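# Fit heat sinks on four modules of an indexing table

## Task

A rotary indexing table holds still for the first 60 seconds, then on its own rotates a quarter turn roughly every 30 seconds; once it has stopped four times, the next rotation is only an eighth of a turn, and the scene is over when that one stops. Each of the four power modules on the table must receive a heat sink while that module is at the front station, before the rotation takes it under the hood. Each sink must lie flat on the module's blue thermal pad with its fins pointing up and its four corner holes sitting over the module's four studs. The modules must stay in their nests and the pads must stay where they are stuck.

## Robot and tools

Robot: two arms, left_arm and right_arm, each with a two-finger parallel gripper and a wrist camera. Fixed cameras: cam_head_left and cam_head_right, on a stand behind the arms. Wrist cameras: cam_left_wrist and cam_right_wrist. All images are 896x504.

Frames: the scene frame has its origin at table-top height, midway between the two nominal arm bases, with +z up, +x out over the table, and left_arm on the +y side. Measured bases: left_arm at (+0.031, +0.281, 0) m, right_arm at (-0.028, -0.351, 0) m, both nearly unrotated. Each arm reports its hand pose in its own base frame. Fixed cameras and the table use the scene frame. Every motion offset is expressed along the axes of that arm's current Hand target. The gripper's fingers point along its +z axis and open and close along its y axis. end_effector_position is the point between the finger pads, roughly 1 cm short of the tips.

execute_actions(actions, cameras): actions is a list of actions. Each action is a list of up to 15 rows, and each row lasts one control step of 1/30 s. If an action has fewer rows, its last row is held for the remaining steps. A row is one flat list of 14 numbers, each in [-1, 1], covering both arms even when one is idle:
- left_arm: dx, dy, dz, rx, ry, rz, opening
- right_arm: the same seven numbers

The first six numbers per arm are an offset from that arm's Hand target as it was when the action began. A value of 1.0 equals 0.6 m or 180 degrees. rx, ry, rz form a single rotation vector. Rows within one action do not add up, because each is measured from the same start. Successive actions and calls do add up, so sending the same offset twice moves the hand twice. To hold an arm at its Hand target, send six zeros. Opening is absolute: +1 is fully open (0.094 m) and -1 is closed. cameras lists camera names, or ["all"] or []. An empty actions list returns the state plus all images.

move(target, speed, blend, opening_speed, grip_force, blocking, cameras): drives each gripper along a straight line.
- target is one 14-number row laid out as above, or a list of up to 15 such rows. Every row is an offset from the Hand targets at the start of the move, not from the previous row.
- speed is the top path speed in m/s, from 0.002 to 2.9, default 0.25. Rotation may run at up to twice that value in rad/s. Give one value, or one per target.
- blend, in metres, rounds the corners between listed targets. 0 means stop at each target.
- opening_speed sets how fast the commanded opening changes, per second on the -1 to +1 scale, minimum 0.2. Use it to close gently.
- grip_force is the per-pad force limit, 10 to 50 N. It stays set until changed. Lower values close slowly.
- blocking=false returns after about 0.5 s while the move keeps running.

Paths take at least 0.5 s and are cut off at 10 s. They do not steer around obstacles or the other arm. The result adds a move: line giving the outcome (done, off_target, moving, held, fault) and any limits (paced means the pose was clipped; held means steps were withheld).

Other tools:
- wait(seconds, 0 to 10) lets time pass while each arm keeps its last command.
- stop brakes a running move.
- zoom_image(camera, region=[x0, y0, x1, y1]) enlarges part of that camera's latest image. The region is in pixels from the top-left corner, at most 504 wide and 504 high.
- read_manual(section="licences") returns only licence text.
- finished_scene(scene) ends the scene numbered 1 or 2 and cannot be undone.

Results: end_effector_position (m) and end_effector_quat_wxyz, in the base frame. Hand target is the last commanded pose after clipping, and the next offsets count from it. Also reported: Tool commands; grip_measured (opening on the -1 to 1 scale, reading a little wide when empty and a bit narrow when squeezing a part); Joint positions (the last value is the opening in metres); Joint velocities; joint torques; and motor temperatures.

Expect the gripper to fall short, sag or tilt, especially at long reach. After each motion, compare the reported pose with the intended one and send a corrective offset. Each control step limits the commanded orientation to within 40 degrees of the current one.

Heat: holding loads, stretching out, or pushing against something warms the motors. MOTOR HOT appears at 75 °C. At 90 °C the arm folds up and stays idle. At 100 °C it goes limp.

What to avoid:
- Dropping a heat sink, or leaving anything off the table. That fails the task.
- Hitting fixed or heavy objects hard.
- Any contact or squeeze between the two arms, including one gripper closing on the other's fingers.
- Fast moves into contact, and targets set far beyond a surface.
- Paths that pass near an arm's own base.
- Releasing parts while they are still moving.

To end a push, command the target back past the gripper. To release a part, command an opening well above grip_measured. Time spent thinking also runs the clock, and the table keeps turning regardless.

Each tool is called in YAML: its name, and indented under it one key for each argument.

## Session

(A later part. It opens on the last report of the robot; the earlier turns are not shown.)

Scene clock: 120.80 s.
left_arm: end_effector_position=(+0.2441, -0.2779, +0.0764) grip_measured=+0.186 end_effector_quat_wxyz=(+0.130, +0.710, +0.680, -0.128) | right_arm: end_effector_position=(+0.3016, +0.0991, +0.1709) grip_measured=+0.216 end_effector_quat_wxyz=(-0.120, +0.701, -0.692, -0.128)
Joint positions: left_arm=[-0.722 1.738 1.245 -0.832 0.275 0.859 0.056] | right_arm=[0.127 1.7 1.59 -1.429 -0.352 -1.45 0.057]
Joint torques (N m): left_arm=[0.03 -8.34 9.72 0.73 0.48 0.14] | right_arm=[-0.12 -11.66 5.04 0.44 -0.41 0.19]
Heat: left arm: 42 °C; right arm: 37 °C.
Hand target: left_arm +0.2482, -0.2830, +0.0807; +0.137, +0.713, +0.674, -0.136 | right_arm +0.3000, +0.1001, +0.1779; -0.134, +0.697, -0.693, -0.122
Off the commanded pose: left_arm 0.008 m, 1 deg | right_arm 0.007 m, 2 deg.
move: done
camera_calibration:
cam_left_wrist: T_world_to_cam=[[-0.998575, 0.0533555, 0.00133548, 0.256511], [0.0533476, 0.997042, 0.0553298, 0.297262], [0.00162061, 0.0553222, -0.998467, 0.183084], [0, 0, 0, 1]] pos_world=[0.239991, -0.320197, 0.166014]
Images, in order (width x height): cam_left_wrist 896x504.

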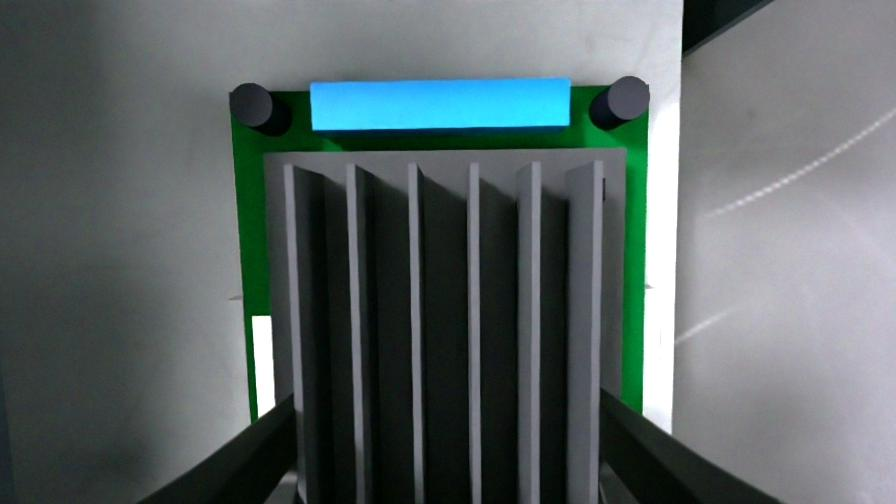

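move:
  target: [0.0017,0.0022,0.0103,-0.0057,-0.0002,0.0023,0.02,0,0,0,0,0,0,0.02]
  speed: 0.1
  cameras: ["cam_left_wrist"]

zoom_image:
  camera: "cam_left_wrist"
  region: [230, 0, 680, 250]

zoom_image:
  camera: "cam_left_wrist"
  region: [570, 150, 650, 210]

Scene clock: 123.17 s.
left_arm: end_effector_position=(+0.2448, -0.2785, +0.0766) grip_measured=+0.186 end_effector_quat_wxyz=(+0.132, +0.710, +0.679, -0.127) | right_arm: end_effector_position=(+0.3016, +0.0991, +0.1709) grip_measured=+0.216 end_effector_quat_wxyz=(-0.120, +0.701, -0.692, -0.128)
Joint positions: left_arm=[-0.722 1.738 1.245 -0.828 0.275 0.859 0.056] | right_arm=[0.127 1.7 1.59 -1.429 -0.352 -1.45 0.057]
Joint torques (N m): left_arm=[-0.32 -8.4 7.08 1.16 0.33 0.11] | right_arm=[-0.09 -11.6 5.05 0.45 -0.44 0.19]
Heat: left arm: 42 °C; right arm: 36 °C.
Hand target: left_arm +0.2495, -0.2845, +0.0746; +0.144, +0.714, +0.673, -0.130 | right_arm +0.3000, +0.1001, +0.1779; -0.134, +0.697, -0.693, -0.122
Off the commanded pose: left_arm 0.008 m, 2 deg | right_arm 0.007 m, 2 deg.
move: done
camera_calibration:
cam_left_wrist: T_world_to_cam=[[-0.998576, 0.0533269, -0.00170027, 0.257417], [0.0531621, 0.997179, 0.052983, 0.298094], [0.00452089, 0.0528172, -0.998594, 0.181921], [0, 0, 0, 1]] pos_world=[0.240381, -0.320589, 0.166309]
Images, in order (width x height): cam_left_wrist 896x504.

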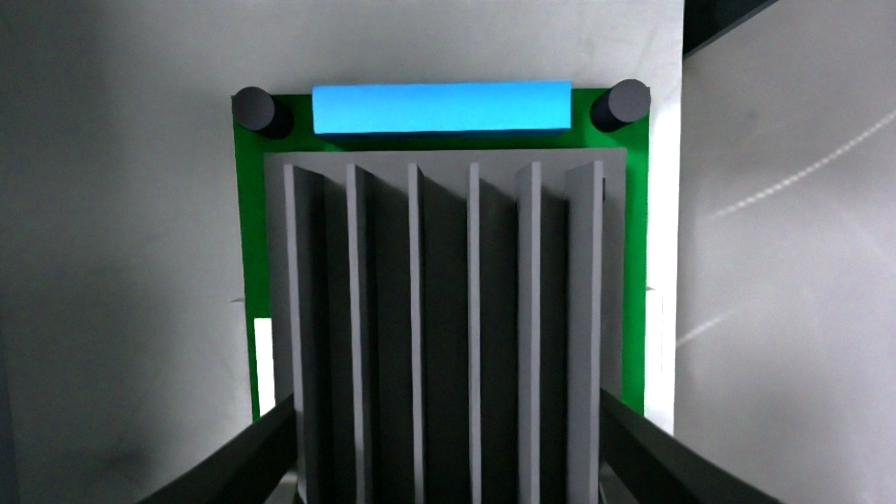

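Scaled by 1.120 from the camera's 896x504 image, which has a finer 1280x720 frame.

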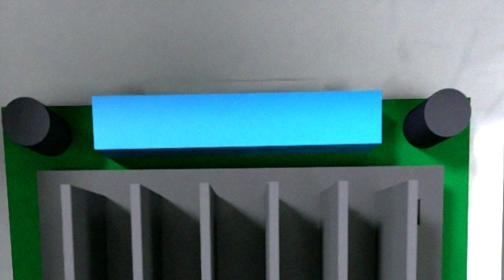

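Scaled by 6.300 from the camera's 896x504 image, which has a finer 1280x720 frame.

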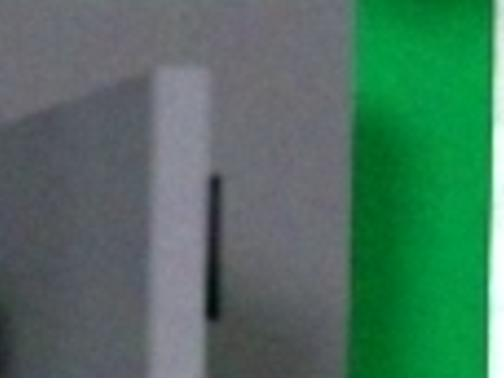

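move:
  target: [0.0038,-0.0002,0.0093,0,0,0,0.02,0,0,0,0,0,0,0.02]
  speed: 0.1
  cameras: ["cam_left_wrist"]

zoom_image:
  camera: "cam_left_wrist"
  region: [230, 0, 680, 250]

zoom_image:
  camera: "cam_left_wrist"
  region: [570, 150, 650, 210]

Scene clock: 124.03 s.
left_arm: end_effector_position=(+0.2449, -0.2786, +0.0759) grip_measured=+0.186 end_effector_quat_wxyz=(+0.133, +0.710, +0.679, -0.127) | right_arm: end_effector_position=(+0.3016, +0.0991, +0.1709) grip_measured=+0.216 end_effector_quat_wxyz=(-0.120, +0.701, -0.692, -0.128)
Joint positions: left_arm=[-0.722 1.738 1.241 -0.823 0.275 0.859 0.056] | right_arm=[0.127 1.7 1.59 -1.429 -0.352 -1.45 0.057]
Joint torques (N m): left_arm=[-0.36 -7.75 5.74 1.33 0.33 0.11] | right_arm=[-0.13 -11.64 5.03 0.45 -0.42 0.17]
Heat: left arm: 42 °C; right arm: 36 °C.
Hand target: left_arm +0.2496, -0.2845, +0.0685; +0.144, +0.714, +0.673, -0.130 | right_arm +0.3000, +0.1001, +0.1779; -0.134, +0.697, -0.693, -0.122
Off the commanded pose: left_arm 0.011 m, 2 deg | right_arm 0.007 m, 2 deg.
move: off_target (left_arm)
camera_calibration:
cam_left_wrist: T_world_to_cam=[[-0.99857, 0.0533845, -0.00285077, 0.257619], [0.0531642, 0.997229, 0.0520458, 0.298298], [0.0056213, 0.0518198, -0.998641, 0.180643], [0, 0, 0, 1]] pos_world=[0.240377, -0.320585, 0.165607]
Images, in order (width x height): cam_left_wrist 896x504.

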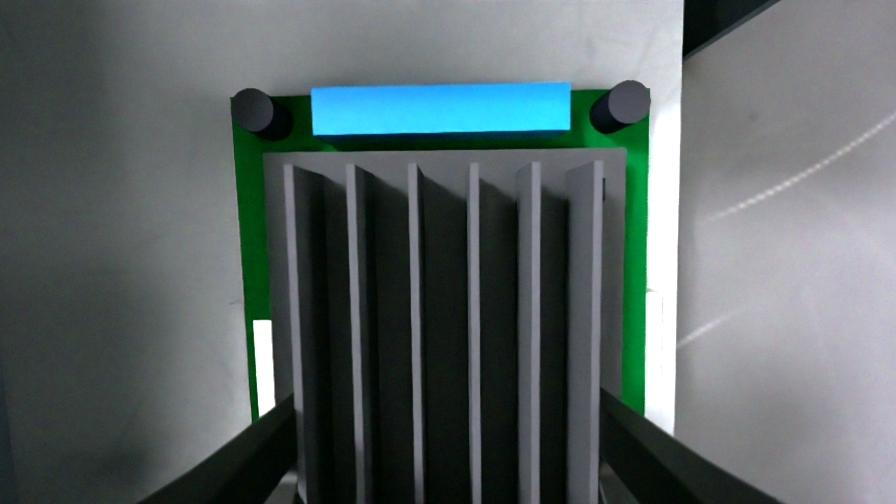

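Scaled by 1.120 from the camera's 896x504 image, which has a finer 1280x720 frame.

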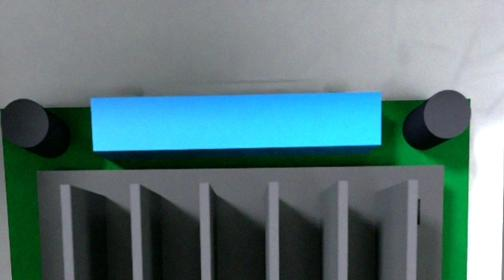

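Scaled by 6.300 from the camera's 896x504 image, which has a finer 1280x720 frame.

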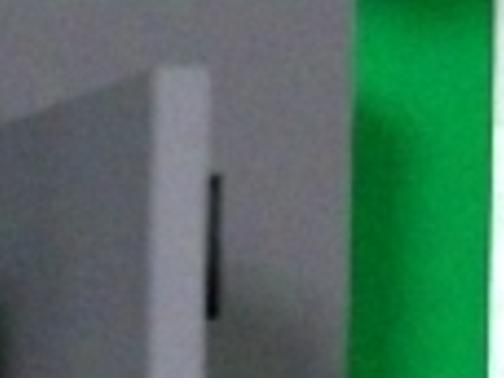

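move:
  target: [-0.0028,0.0032,-0.006,-0.0006,0,-0.0015,0.02,0,0,0,0,0,0,0.02]
  speed: 0.1
  cameras: ["cam_left_wrist"]

zoom_image:
  camera: "cam_left_wrist"
  region: [230, 0, 680, 250]

Scene clock: 125.30 s.
left_arm: end_effector_position=(+0.2449, -0.2786, +0.0759) grip_measured=+0.186 end_effector_quat_wxyz=(+0.133, +0.710, +0.679, -0.127) | right_arm: end_effector_position=(+0.3016, +0.0991, +0.1709) grip_measured=+0.216 end_effector_quat_wxyz=(-0.120, +0.701, -0.692, -0.128)
Joint positions: left_arm=[-0.722 1.738 1.241 -0.823 0.275 0.859 0.056] | right_arm=[0.127 1.7 1.59 -1.429 -0.352 -1.45 0.057]
Joint torques (N m): left_arm=[-0.21 -7.71 7.35 1.17 0.34 0.07] | right_arm=[-0.1 -11.64 5.08 0.45 -0.42 0.18]
Heat: left arm: 42 °C; right arm: 36 °C.
Hand target: left_arm +0.2514, -0.2848, +0.0726; +0.144, +0.712, +0.675, -0.129 | right_arm +0.3000, +0.1001, +0.1779; -0.134, +0.697, -0.693, -0.122
Off the commanded pose: left_arm 0.010 m, 1 deg | right_arm 0.007 m, 2 deg.
move: done
camera_calibration:
cam_left_wrist: T_world_to_cam=[[-0.99857, 0.0533845, -0.00285077, 0.257619], [0.0531642, 0.997229, 0.0520458, 0.298298], [0.0056213, 0.0518198, -0.998641, 0.180643], [0, 0, 0, 1]] pos_world=[0.240377, -0.320585, 0.165607]
Images, in order (width x height): cam_left_wrist 896x504.

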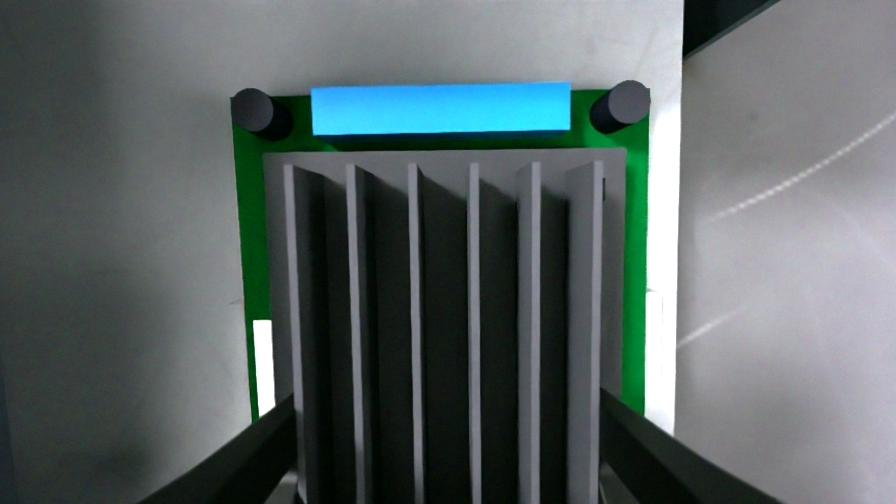

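Scaled by 1.120 from the camera's 896x504 image, which has a finer 1280x720 frame.

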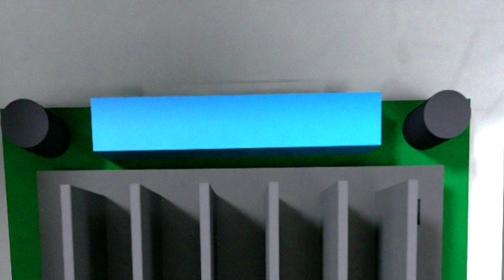

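move:
  target: [0.0006,0.0053,0,-0.0006,0,-0.0015,0.02,0,0,0,0,0,0,0.02]
  speed: 0.1
  cameras: ["cam_left_wrist"]

zoom_image:
  camera: "cam_left_wrist"
  region: [230, 0, 680, 250]

zoom_image:
  camera: "cam_left_wrist"
  region: [570, 150, 650, 210]

Scene clock: 126.27 s.
left_arm: end_effector_position=(+0.2451, -0.2785, +0.0759) grip_measured=+0.186 end_effector_quat_wxyz=(+0.133, +0.710, +0.679, -0.127) | right_arm: end_effector_position=(+0.3016, +0.0991, +0.1709) grip_measured=+0.216 end_effector_quat_wxyz=(-0.120, +0.701, -0.692, -0.128)
Joint positions: left_arm=[-0.721 1.738 1.241 -0.823 0.276 0.859 0.056] | right_arm=[0.127 1.7 1.59 -1.429 -0.352 -1.45 0.057]
Joint torques (N m): left_arm=[0.23 -7.04 8.2 1.16 0.32 0.09] | right_arm=[-0.09 -11.62 5 0.45 -0.42 0.17]
Heat: left arm: 42 °C; right arm: 36 °C.
Hand target: left_arm +0.2546, -0.2846, +0.0725; +0.144, +0.710, +0.676, -0.129 | right_arm +0.3000, +0.1001, +0.1779; -0.134, +0.697, -0.693, -0.122
Off the commanded pose: left_arm 0.012 m, 1 deg | right_arm 0.007 m, 2 deg.
move: off_target (left_arm)
camera_calibration:
cam_left_wrist: T_world_to_cam=[[-0.998608, 0.0526767, -0.00270653, 0.257573], [0.0524666, 0.997282, 0.0517322, 0.298419], [0.00542425, 0.0515182, -0.998657, 0.18069], [0, 0, 0, 1]] pos_world=[0.240577, -0.320485, 0.165707]
Images, in order (width x height): cam_left_wrist 896x504.

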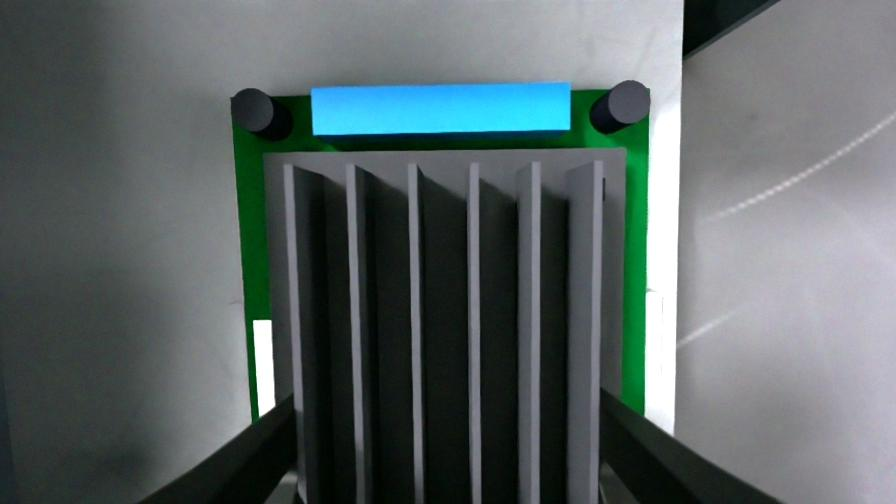

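Scaled by 1.120 from the camera's 896x504 image, which has a finer 1280x720 frame.

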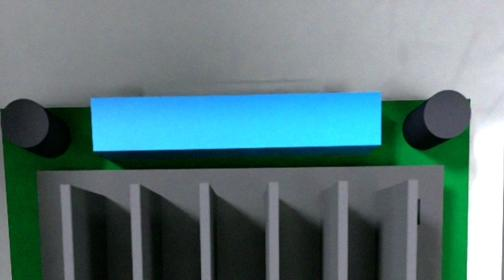

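Scaled by 6.300 from the camera's 896x504 image, which has a finer 1280x720 frame.

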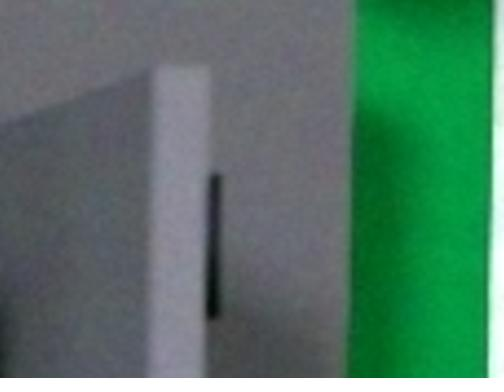

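move:
  target: [-0.0028,-0.0058,-0.0114,0,0,0,0.02,0,0,0,0,0,0,0.02]
  speed: 0.1
  cameras: ["cam_left_wrist"]

zoom_image:
  camera: "cam_left_wrist"
  region: [230, 0, 680, 250]

Scene clock: 127.33 s.
left_arm: end_effector_position=(+0.2450, -0.2784, +0.0759) grip_measured=+0.186 end_effector_quat_wxyz=(+0.133, +0.710, +0.680, -0.127) | right_arm: end_effector_position=(+0.3016, +0.0991, +0.1709) grip_measured=+0.216 end_effector_quat_wxyz=(-0.120, +0.701, -0.692, -0.128)
Joint positions: left_arm=[-0.721 1.738 1.241 -0.823 0.276 0.859 0.056] | right_arm=[0.127 1.7 1.59 -1.429 -0.352 -1.45 0.057]
Joint torques (N m): left_arm=[-0.13 -8.92 8.7 0.92 0.31 0.03] | right_arm=[-0.06 -11.58 5 0.42 -0.41 0.18]
Heat: left arm: 42 °C; right arm: 36 °C.
Hand target: left_arm +0.2510, -0.2834, +0.0794; +0.144, +0.710, +0.676, -0.129 | right_arm +0.3000, +0.1001, +0.1779; -0.134, +0.697, -0.693, -0.122
Off the commanded pose: left_arm 0.009 m, 1 deg | right_arm 0.007 m, 2 deg.
move: done
camera_calibration:
cam_left_wrist: T_world_to_cam=[[-0.99861, 0.05266, -0.00239683, 0.257512], [0.0524648, 0.997272, 0.0519156, 0.298292], [0.00512417, 0.0517177, -0.998649, 0.18072], [0, 0, 0, 1]] pos_world=[0.240578, -0.320386, 0.165607]
Images, in order (width x height): cam_left_wrist 896x504.

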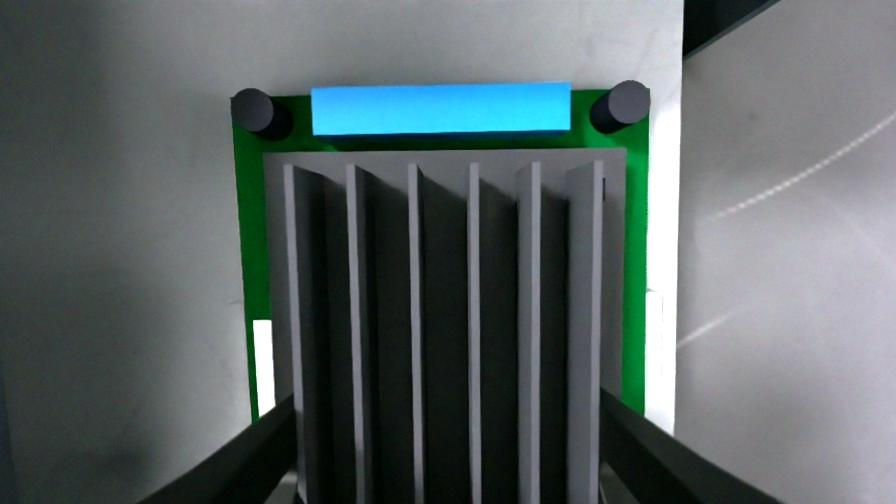

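Scaled by 1.120 from the camera's 896x504 image, which has a finer 1280x720 frame.

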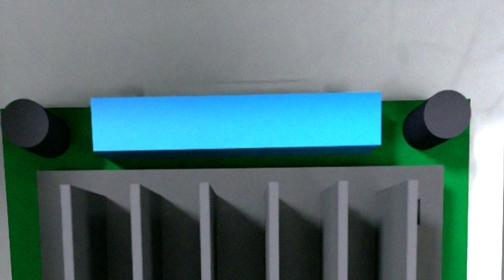

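move:
  target: [-0.005,0.0023,-0.0148,0,0,0,0.02,0,0,0,0,0,0,0.02]
  speed: 0.15
  cameras: ["cam_left_wrist"]

zoom_image:
  camera: "cam_left_wrist"
  region: [230, 0, 680, 250]

Scene clock: 128.40 s.
left_arm: end_effector_position=(+0.2443, -0.2778, +0.0761) grip_measured=+0.186 end_effector_quat_wxyz=(+0.131, +0.710, +0.680, -0.128) | right_arm: end_effector_position=(+0.3016, +0.0991, +0.1709) grip_measured=+0.216 end_effector_quat_wxyz=(-0.120, +0.701, -0.692, -0.128)
Joint positions: left_arm=[-0.721 1.738 1.243 -0.83 0.276 0.859 0.056] | right_arm=[0.127 1.7 1.59 -1.429 -0.352 -1.45 0.057]
Joint torques (N m): left_arm=[0.09 -9.7 11.47 0.59 0.32 0.06] | right_arm=[-0.12 -11.67 5 0.43 -0.42 0.18]
Heat: left arm: 42 °C; right arm: 36 °C.
Hand target: left_arm +0.2521, -0.2829, +0.0888; +0.145, +0.710, +0.676, -0.129 | right_arm +0.3000, +0.1001, +0.1779; -0.134, +0.697, -0.693, -0.122
Off the commanded pose: left_arm 0.016 m, 2 deg | right_arm 0.007 m, 2 deg.
move: off_target (left_arm)
camera_calibration:
cam_left_wrist: T_world_to_cam=[[-0.998611, 0.0526671, 0.0011681, 0.256416], [0.0526518, 0.997107, 0.05483, 0.297343], [0.00172301, 0.0548153, -0.998495, 0.182591], [0, 0, 0, 1]] pos_world=[0.24009, -0.319997, 0.165713]
Images, in order (width x height): cam_left_wrist 896x504.

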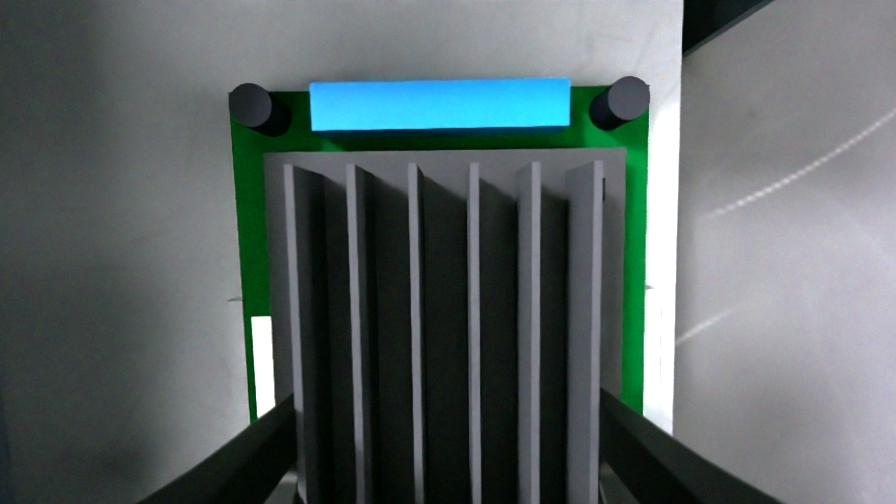

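Scaled by 1.120 from the camera's 896x504 image, which has a finer 1280x720 frame.

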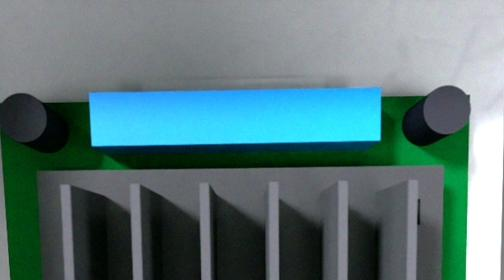

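move:
  target:
    - [-0.0027,0.0042,-0.0077,0,0,0,0.02,0,0,0,0,0,0,0.02]
    - [0.0084,0.0042,0.0195,0,0,0,0.02,0,0,0,0,0,0,0.02]
  speed: 0.15
  blend: [0.003,0]
  cameras: ["cam_left_wrist"]

zoom_image:
  camera: "cam_left_wrist"
  region: [230, 0, 680, 250]

Scene clock: 129.63 s.
left_arm: end_effector_position=(+0.2498, -0.2794, +0.0795) grip_measured=+0.186 end_effector_quat_wxyz=(+0.137, +0.709, +0.680, -0.126) | right_arm: end_effector_position=(+0.3016, +0.0991, +0.1709) grip_measured=+0.216 end_effector_quat_wxyz=(-0.120, +0.701, -0.692, -0.128)
Joint positions: left_arm=[-0.715 1.744 1.262 -0.832 0.276 0.863 0.056] | right_arm=[0.127 1.7 1.59 -1.429 -0.352 -1.45 0.057]
Joint torques (N m): left_arm=[0.06 -8.28 6.98 1.05 0.35 0.09] | right_arm=[-0.14 -11.63 5.05 0.45 -0.41 0.17]
Heat: left arm: 42 °C; right arm: 36 °C.
Hand target: left_arm +0.2550, -0.2829, +0.0762; +0.145, +0.711, +0.676, -0.129 | right_arm +0.3000, +0.1001, +0.1779; -0.134, +0.697, -0.693, -0.122
Off the commanded pose: left_arm 0.007 m, 1 deg | right_arm 0.007 m, 2 deg.
move: done; blend cut to 0.0028 m at target 1
camera_calibration:
cam_left_wrist: T_world_to_cam=[[-0.998708, 0.050065, -0.00873914, 0.262094], [0.0495869, 0.997601, 0.048305, 0.299981], [0.0111366, 0.0478093, -0.998794, 0.181816], [0, 0, 0, 1]] pos_world=[0.244856, -0.321076, 0.169397]
Images, in order (width x height): cam_left_wrist 896x504.

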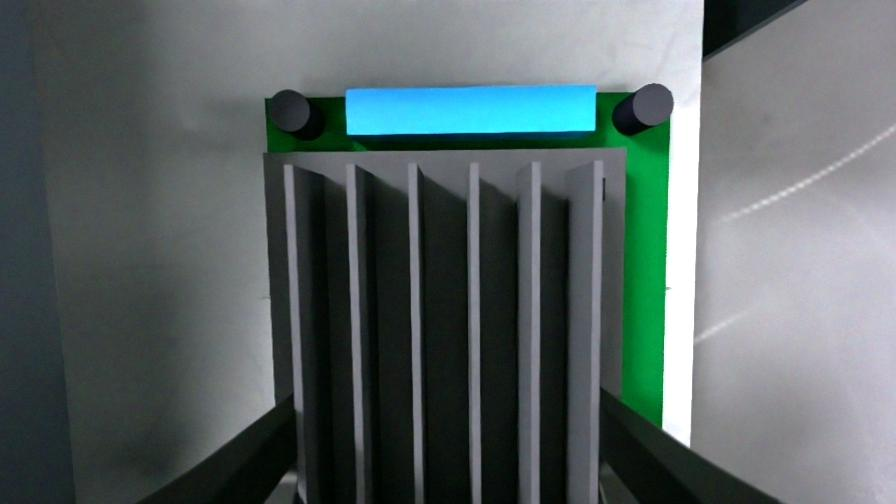

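Scaled by 1.120 from the camera's 896x504 image, which has a finer 1280x720 frame.

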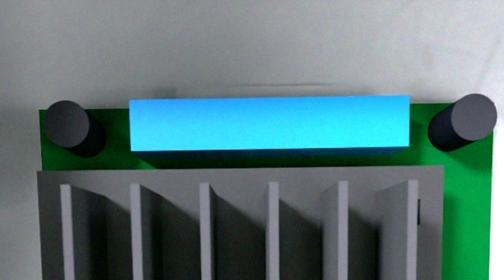

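move:
  target:
    - [-0.0127,-0.0145,-0.0167,0,0,0,0.02,0,0,0,0,0,0,0.02]
    - [-0.0033,-0.0148,0.0065,0,0,0,0.02,0,0,0,0,0,0,0.02]
  speed: 0.15
  blend: [0.003,0]
  cameras: ["cam_left_wrist"]

zoom_image:
  camera: "cam_left_wrist"
  region: [230, 0, 680, 250]

Scene clock: 130.87 s.
left_arm: end_effector_position=(+0.2463, -0.2820, +0.0780) grip_measured=+0.186 end_effector_quat_wxyz=(+0.136, +0.712, +0.677, -0.128) | right_arm: end_effector_position=(+0.3016, +0.0991, +0.1709) grip_measured=+0.216 end_effector_quat_wxyz=(-0.120, +0.701, -0.692, -0.128)
Joint positions: left_arm=[-0.726 1.744 1.256 -0.826 0.276 0.859 0.056] | right_arm=[0.127 1.7 1.59 -1.429 -0.352 -1.45 0.057]
Joint torques (N m): left_arm=[-0.85 -9.8 4.38 1.28 0.27 -0.14] | right_arm=[-0.06 -11.56 5.09 0.45 -0.45 0.17]
Heat: left arm: 42 °C; right arm: 36 °C.
Hand target: left_arm +0.2461, -0.2857, +0.0730; +0.145, +0.711, +0.676, -0.129 | right_arm +0.3000, +0.1001, +0.1779; -0.134, +0.697, -0.693, -0.122
Off the commanded pose: left_arm 0.006 m, 1 deg | right_arm 0.007 m, 2 deg.
move: done
camera_calibration:
cam_left_wrist: T_world_to_cam=[[-0.998314, 0.0575975, -0.00715333, 0.260595], [0.0571886, 0.997203, 0.0481235, 0.300788], [0.00990512, 0.0476332, -0.998816, 0.180724], [0, 0, 0, 1]] pos_world=[0.241164, -0.323564, 0.167899]
Images, in order (width x height): cam_left_wrist 896x504.

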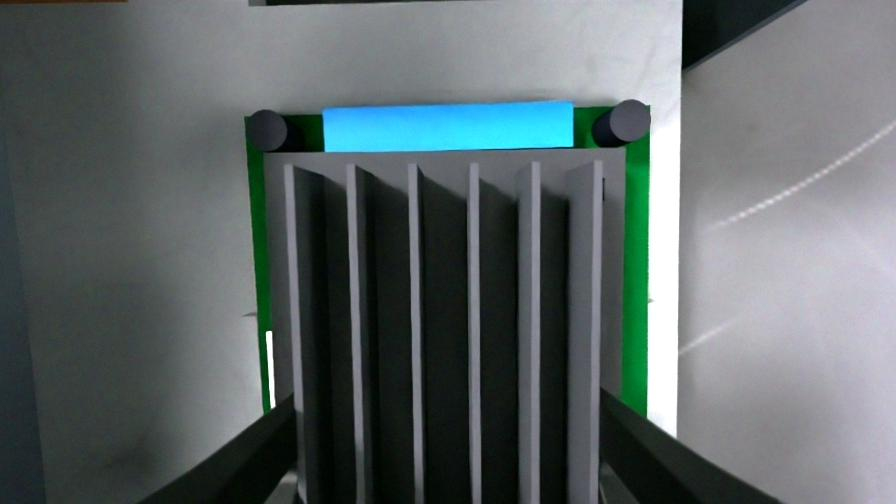

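Scaled by 1.120 from the camera's 896x504 image, which has a finer 1280x720 frame.

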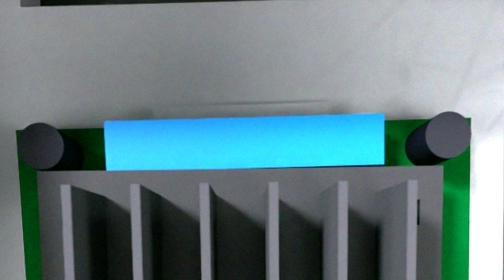

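move:
  target:
    - [0.0052,0.001,-0.0237,0,0,0,0.02,0,0,0,0,0,0,0.02]
    - [0.0127,0.0008,-0.0052,0,0,0,0.02,0,0,0,0,0,0,0.02]
  speed: 0.15
  blend: [0.003,0]
  cameras: ["cam_left_wrist"]

zoom_image:
  camera: "cam_left_wrist"
  region: [230, 0, 680, 250]

Scene clock: 132.17 s.
left_arm: end_effector_position=(+0.2460, -0.2815, +0.0779) grip_measured=+0.186 end_effector_quat_wxyz=(+0.142, +0.711, +0.676, -0.128) | right_arm: end_effector_position=(+0.3016, +0.0991, +0.1709) grip_measured=+0.216 end_effector_quat_wxyz=(-0.120, +0.701, -0.692, -0.128)
Joint positions: left_arm=[-0.725 1.733 1.238 -0.807 0.278 0.859 0.056] | right_arm=[0.127 1.7 1.59 -1.429 -0.352 -1.45 0.057]
Joint torques (N m): left_arm=[0.47 -10.18 4.25 1.08 0.31 0.09] | right_arm=[-0.12 -11.6 5.01 0.46 -0.42 0.17]
Heat: left arm: 41 °C; right arm: 36 °C.
Hand target: left_arm +0.2468, -0.2775, +0.0729; +0.144, +0.711, +0.676, -0.129 | right_arm +0.3000, +0.1001, +0.1779; -0.134, +0.697, -0.693, -0.122
Off the commanded pose: left_arm 0.006 m, 0 deg | right_arm 0.007 m, 2 deg.
move: done
camera_calibration:
cam_left_wrist: T_world_to_cam=[[-0.998282, 0.0565466, -0.0153495, 0.260727], [0.055915, 0.997679, 0.0388536, 0.301511], [0.0175109, 0.0379286, -0.999127, 0.17605], [0, 0, 0, 1]] pos_world=[0.240337, -0.322232, 0.168183]
Images, in order (width x height): cam_left_wrist 896x504.

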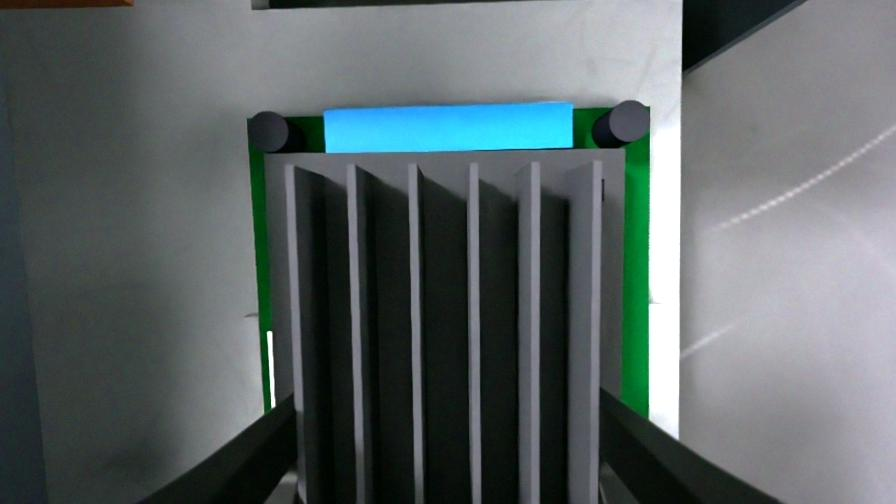

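Scaled by 1.120 from the camera's 896x504 image, which has a finer 1280x720 frame.

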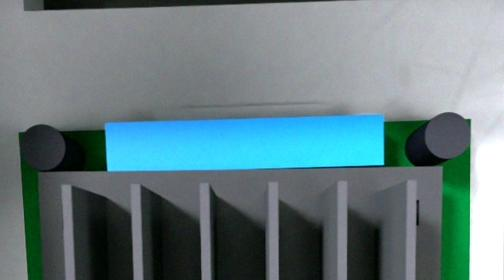

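move:
  target:
    - [-0.0098,-0.003,-0.0357,0,0,0,0.02,0,0,0,0,0,0,0.02]
    - [-0.0122,0.0072,-0.013,0,0,0,0.02,0,0,0,0,0,0,0.02]
    - [-0.0052,0.007,0.004,0,0,0,0.02,0,0,0,0,0,0,0.02]
  speed: 0.15
  blend: [0.002,0.002,0]
  cameras: ["cam_left_wrist"]

zoom_image:
  camera: "cam_left_wrist"
  region: [230, 0, 680, 250]

Scene clock: 133.47 s.
left_arm: end_effector_position=(+0.2462, -0.2809, +0.0787) grip_measured=+0.186 end_effector_quat_wxyz=(+0.142, +0.712, +0.676, -0.128) | right_arm: end_effector_position=(+0.3016, +0.0991, +0.1709) grip_measured=+0.216 end_effector_quat_wxyz=(-0.120, +0.701, -0.692, -0.128)
Joint positions: left_arm=[-0.723 1.73 1.238 -0.81 0.279 0.862 0.056] | right_arm=[0.127 1.7 1.59 -1.429 -0.352 -1.45 0.057]
Joint torques (N m): left_arm=[0.32 -7.79 6.31 1.11 0.28 0.04] | right_arm=[-0.06 -11.63 5.03 0.45 -0.41 0.18]
Heat: left arm: 41 °C; right arm: 36 °C.
Hand target: left_arm +0.2510, -0.2814, +0.0721; +0.144, +0.711, +0.676, -0.129 | right_arm +0.3000, +0.1001, +0.1779; -0.134, +0.697, -0.693, -0.122
Off the commanded pose: left_arm 0.008 m, 0 deg | right_arm 0.007 m, 2 deg.
move: done
camera_calibration:
cam_left_wrist: T_world_to_cam=[[-0.99818, 0.0579872, -0.0165325, 0.261235], [0.0573231, 0.997626, 0.0381512, 0.300546], [0.0187056, 0.0371341, -0.999135, 0.176281], [0, 0, 0, 1]] pos_world=[0.240234, -0.321527, 0.168981]
Images, in order (width x height): cam_left_wrist 896x504.

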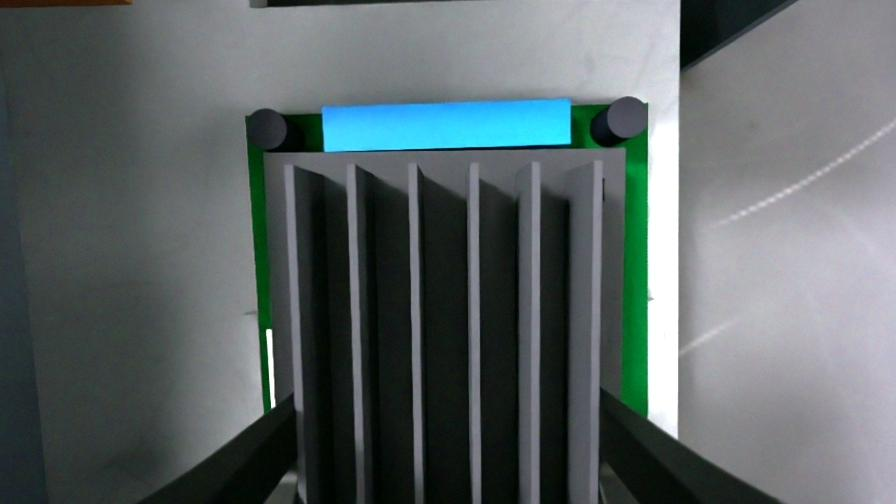

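Scaled by 1.120 from the camera's 896x504 image, which has a finer 1280x720 frame.

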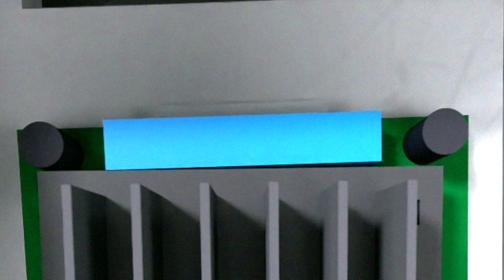

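move:
  target:
    - [-0.0022,-0.0148,-0.0462,0,0,0,0.02,0,0,0,0,0,0,0.02]
    - [-0.0019,0,-0.0046,0,0,0,0.02,0,0,0,0,0,0,0.02]
  speed: 0.2
  cameras: ["cam_left_wrist"]

zoom_image:
  camera: "cam_left_wrist"
  region: [230, 0, 680, 250]

Scene clock: 135.10 s.
left_arm: end_effector_position=(+0.2453, -0.2773, +0.0788) grip_measured=+0.186 end_effector_quat_wxyz=(+0.137, +0.710, +0.679, -0.128) | right_arm: end_effector_position=(+0.3016, +0.0991, +0.1709) grip_measured=+0.216 end_effector_quat_wxyz=(-0.120, +0.701, -0.692, -0.128)
Joint positions: left_arm=[-0.717 1.727 1.238 -0.824 0.279 0.863 0.056] | right_arm=[0.127 1.7 1.59 -1.429 -0.352 -1.45 0.057]
Joint torques (N m): left_arm=[-0.17 -7.84 7.17 1.13 0.29 0.03] | right_arm=[-0.14 -11.67 5.09 0.44 -0.42 0.17]
Heat: left arm: 41 °C; right arm: 36 °C.
Hand target: left_arm +0.2508, -0.2815, +0.0751; +0.144, +0.711, +0.676, -0.129 | right_arm +0.3000, +0.1001, +0.1779; -0.134, +0.697, -0.693, -0.122
Off the commanded pose: left_arm 0.008 m, 1 deg | right_arm 0.007 m, 2 deg.
move: done
camera_calibration:
cam_left_wrist: T_world_to_cam=[[-0.998557, 0.0531755, -0.00743899, 0.25831], [0.0527871, 0.997583, 0.0451765, 0.297472], [0.0098233, 0.0447187, -0.998951, 0.180504], [0, 0, 0, 1]] pos_world=[0.240462, -0.31856, 0.168798]
Images, in order (width x height): cam_left_wrist 896x504.

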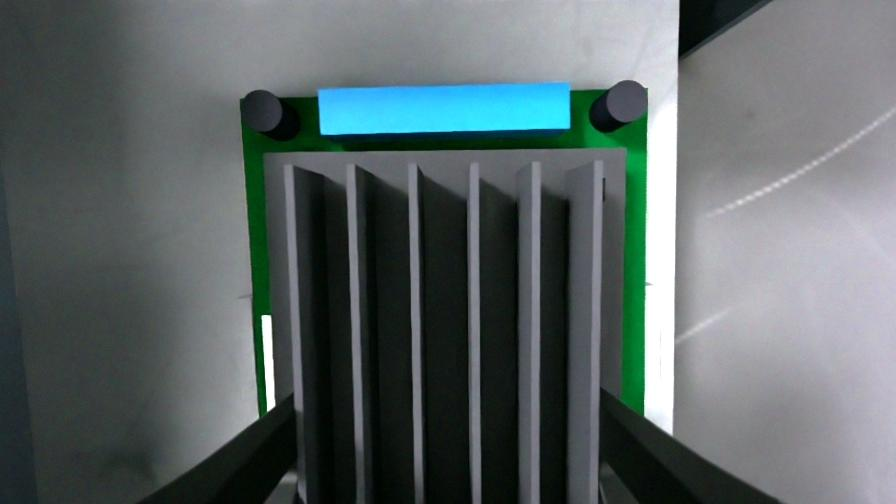

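Scaled by 1.120 from the camera's 896x504 image, which has a finer 1280x720 frame.

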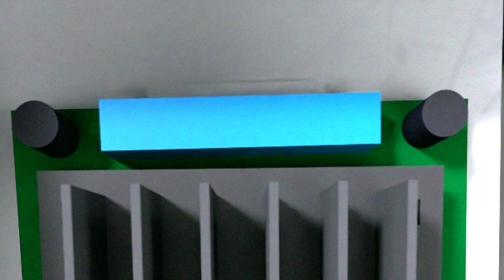

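move:
  target: [0.007,-0.0002,0.017,0,0,0,0.02,0,0,0,0,0,0,0.02]
  speed: 0.1
  cameras: ["cam_left_wrist"]

zoom_image:
  camera: "cam_left_wrist"
  region: [570, 150, 650, 210]

Scene clock: 135.97 s.
left_arm: end_effector_position=(+0.2451, -0.2775, +0.0706) grip_measured=+0.186 end_effector_quat_wxyz=(+0.135, +0.710, +0.679, -0.129) | right_arm: end_effector_position=(+0.3016, +0.0991, +0.1709) grip_measured=+0.216 end_effector_quat_wxyz=(-0.120, +0.701, -0.692, -0.128)
Joint positions: left_arm=[-0.717 1.739 1.22 -0.798 0.281 0.863 0.056] | right_arm=[0.127 1.7 1.59 -1.429 -0.352 -1.45 0.057]
Joint torques (N m): left_arm=[-0.12 -7.84 5.97 1.29 0.28 0.04] | right_arm=[-0.1 -11.63 5.08 0.44 -0.43 0.19]
Heat: left arm: 41 °C; right arm: 36 °C.
Hand target: left_arm +0.2511, -0.2815, +0.0641; +0.145, +0.711, +0.676, -0.129 | right_arm +0.3000, +0.1001, +0.1779; -0.134, +0.697, -0.693, -0.122
Off the commanded pose: left_arm 0.010 m, 1 deg | right_arm 0.007 m, 2 deg.
move: done
camera_calibration:
cam_left_wrist: T_world_to_cam=[[-0.998556, 0.0536475, -0.00263059, 0.257766], [0.0534674, 0.997485, 0.0465272, 0.297828], [0.00512005, 0.0463194, -0.998914, 0.173973], [0, 0, 0, 1]] pos_world=[0.240579, -0.318965, 0.160605]
Images, in order (width x height): cam_left_wrist 896x504.

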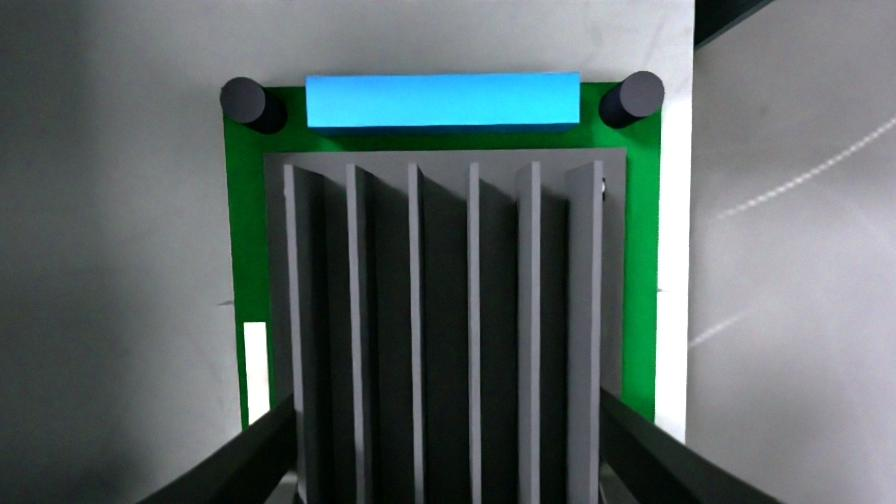

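Scaled by 6.300 from the camera's 896x504 image, which has a finer 1280x720 frame.

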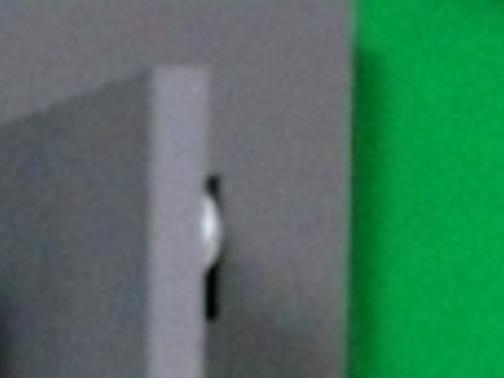

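move:
  target:
    - [-0.0038,0.0001,-0.0093,0,0,0,0.45,0,0,0,0,0,0,0.02]
    - [-0.0158,0.0005,-0.0386,0,0,0,0.45,0,0,0,0,0,0,0.02]
    - [-0.0695,0.0022,-0.17,0,0,0,0.45,0,0,0,0,0,0,0.02]
  speed: [0.05,0.08,0.3]
  blend: [0,0.006,0]
  opening_speed: 1.2
  cameras: ["cam_left_wrist"]

Scene clock: 138.43 s.
left_arm: end_effector_position=(+0.2480, -0.2800, +0.1589) grip_measured=+0.447 end_effector_quat_wxyz=(+0.128, +0.710, +0.680, -0.130) | right_arm: end_effector_position=(+0.3016, +0.0991, +0.1709) grip_measured=+0.216 end_effector_quat_wxyz=(-0.120, +0.701, -0.692, -0.128)
Joint positions: left_arm=[-0.717 1.732 1.568 -1.168 0.281 0.863 0.068] | right_arm=[0.127 1.7 1.59 -1.429 -0.352 -1.45 0.057]
Joint torques (N m): left_arm=[-0.47 -11.79 10.09 0.6 0.26 -0.01] | right_arm=[-0.13 -11.63 5.05 0.46 -0.42 0.18]
Heat: left arm: 41 °C; right arm: 36 °C.
Hand target: left_arm +0.2490, -0.2813, +0.1742; +0.144, +0.711, +0.676, -0.129 | right_arm +0.3000, +0.1001, +0.1779; -0.134, +0.697, -0.693, -0.122
Off the commanded pose: left_arm 0.016 m, 2 deg | right_arm 0.007 m, 2 deg.
move: off_target (left_arm)
camera_calibration:
cam_left_wrist: T_world_to_cam=[[-0.998523, 0.0536142, 0.00878044, 0.259154], [0.0540198, 0.997, 0.0554297, 0.294353], [-0.00578228, 0.0558222, -0.998424, 0.267537], [0, 0, 0, 1]] pos_world=[0.244417, -0.322299, 0.248524]
Images, in order (width x height): cam_left_wrist 896x504.

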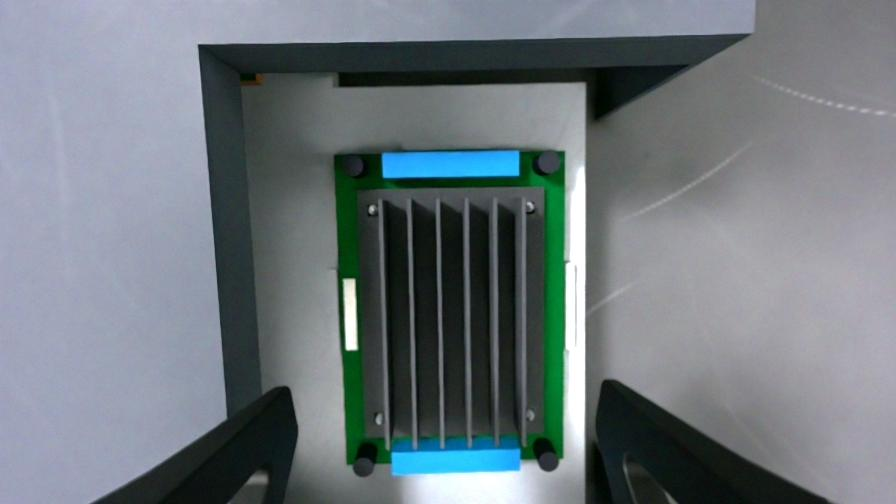

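move:
  target:
    - [0.3318,-0.085,-0.1917,0,0,0,0.45,0,0,0,0,0,0,0.02]
    - [0.3318,-0.085,-0.1917,0,0,0,0.45,-0.3303,-0.0172,0.1263,0,0,0,0.02]
  speed: [0.3,0.2]
  blend: [0.05,0]
  cameras: ["cam_right_wrist","cam_head_left"]

zoom_image:
  camera: "cam_right_wrist"
  region: [230, 0, 680, 250]

Scene clock: 141.70 s.
left_arm: end_effector_position=(+0.2142, -0.0502, +0.2014) grip_measured=+0.447 end_effector_quat_wxyz=(+0.159, +0.706, +0.684, -0.099) | right_arm: end_effector_position=(+0.3030, +0.3086, +0.1716) grip_measured=+0.216 end_effector_quat_wxyz=(-0.123, +0.702, -0.690, -0.124)
Joint positions: left_arm=[0.061 1.318 1.351 -1.545 0.372 1.653 0.068] | right_arm=[0.686 1.999 1.973 -1.32 -0.273 -0.872 0.057]
Joint torques (N m): left_arm=[0.01 -6.39 5.33 0.17 0.48 0.11] | right_arm=[-0.28 -10.73 9.25 0.76 -0.2 0.19]
Heat: left arm: 40 °C; right arm: 36 °C.
Hand target: left_arm +0.2070, -0.0514, +0.2036; +0.144, +0.711, +0.676, -0.129 | right_arm +0.3099, +0.3122, +0.1779; -0.134, +0.697, -0.693, -0.122
Off the commanded pose: left_arm 0.008 m, 4 deg | right_arm 0.010 m, 1 deg.
joint sent to its limit (left arm) — joint 4 (wrist pitch), lower limit. The joint targets are off in orientation, not in position.
move: off_target (left_arm)
camera_calibration:
cam_right_wrist: T_world_to_cam=[[0.999699, 0.0211246, -0.0124415, -0.306508], [0.0220731, -0.996404, 0.0818047, 0.324705], [-0.0106687, -0.0820548, -0.996571, 0.290165], [0, 0, 0, 1]] pos_world=[0.302344, 0.353822, 0.258794]
Images, in order (width x height): cam_head_left 896x504, cam_right_wrist 896x504.

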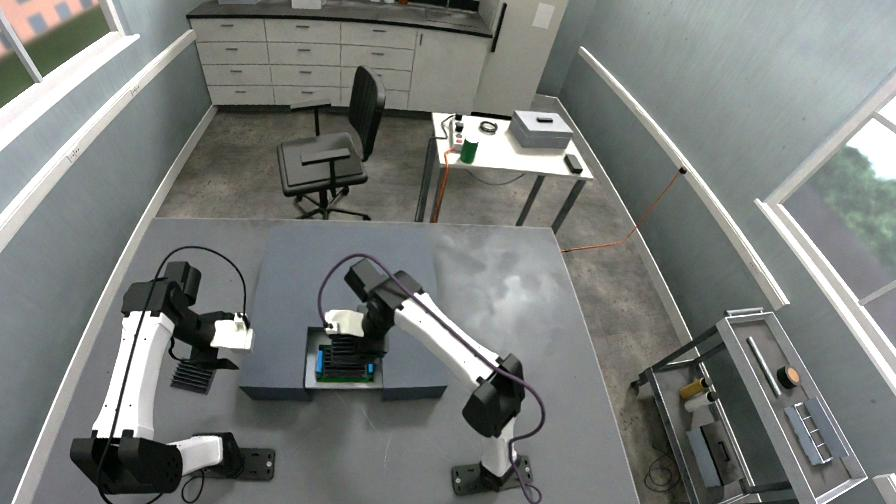

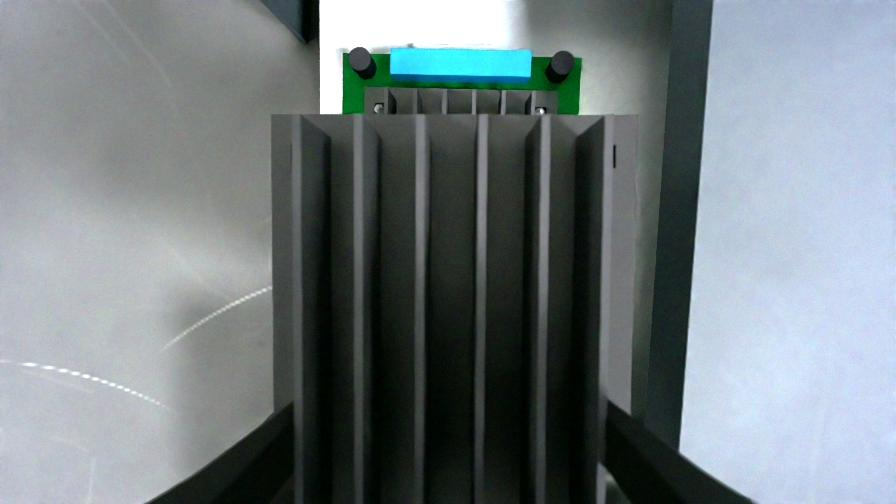

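Scaled by 1.120 from the camera's 896x504 image, which has a finer 1280x720 frame.

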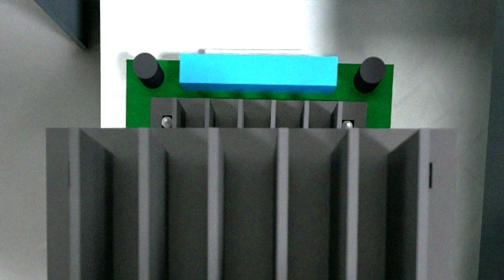

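wait:
  seconds: 1.9
  cameras: ["cam_right_wrist"]

zoom_image:
  camera: "cam_right_wrist"
  region: [230, 0, 680, 250]

Scene clock: 143.83 s.
left_arm: end_effector_position=(+0.2142, -0.0502, +0.2014) grip_measured=+0.447 end_effector_quat_wxyz=(+0.159, +0.706, +0.684, -0.099) | right_arm: end_effector_position=(+0.3029, +0.3085, +0.1716) grip_measured=+0.216 end_effector_quat_wxyz=(-0.123, +0.702, -0.690, -0.124)
Joint positions: left_arm=[0.061 1.318 1.351 -1.545 0.372 1.653 0.068] | right_arm=[0.686 1.999 1.973 -1.321 -0.273 -0.871 0.057]
Joint torques (N m): left_arm=[-0.02 -6.46 5.3 0.18 0.48 0.11] | right_arm=[-0.28 -10.7 9.21 0.76 -0.23 0.16]
Heat: left arm: 40 °C; right arm: 36 °C.
Hand target: left_arm +0.2070, -0.0514, +0.2036; +0.144, +0.711, +0.676, -0.129 | right_arm +0.3099, +0.3122, +0.1779; -0.134, +0.697, -0.693, -0.122
Tool commands: left_gripper/opening=+0.45 right_gripper/opening=+0.02
Off the commanded pose: left_arm 0.008 m, 4 deg | right_arm 0.010 m, 1 deg.
wait: 1.90 s; at rest from the start
camera_calibration:
cam_right_wrist: T_world_to_cam=[[0.999706, 0.0207063, -0.0126269, -0.306314], [0.0216779, -0.996363, 0.0824105, 0.324654], [-0.0108746, -0.08266, -0.996518, 0.290428], [0, 0, 0, 1]] pos_world=[0.302344, 0.353823, 0.258794]
Images, in order (width x height): cam_right_wrist 896x504.

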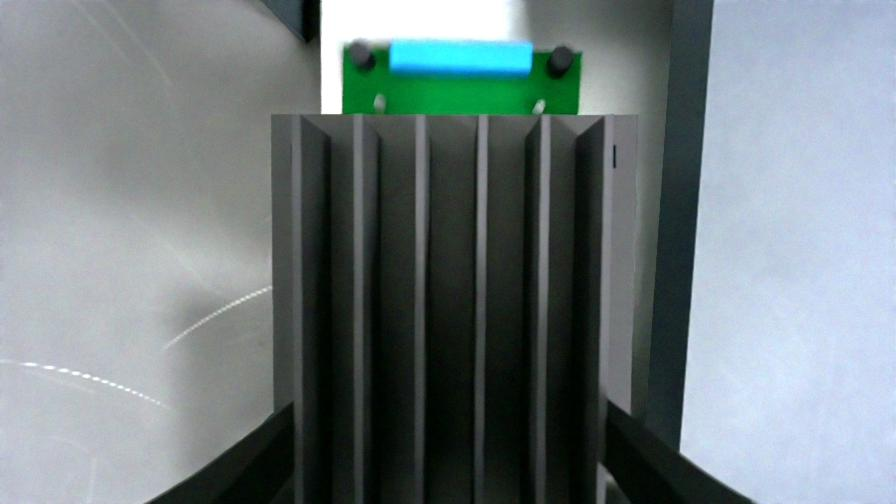

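Scaled by 1.120 from the camera's 896x504 image, which has a finer 1280x720 frame.

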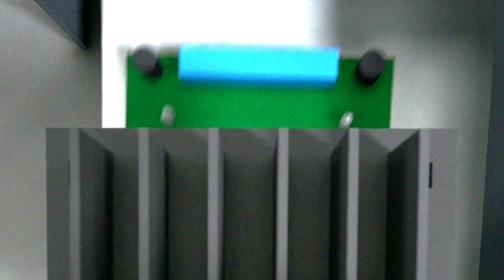

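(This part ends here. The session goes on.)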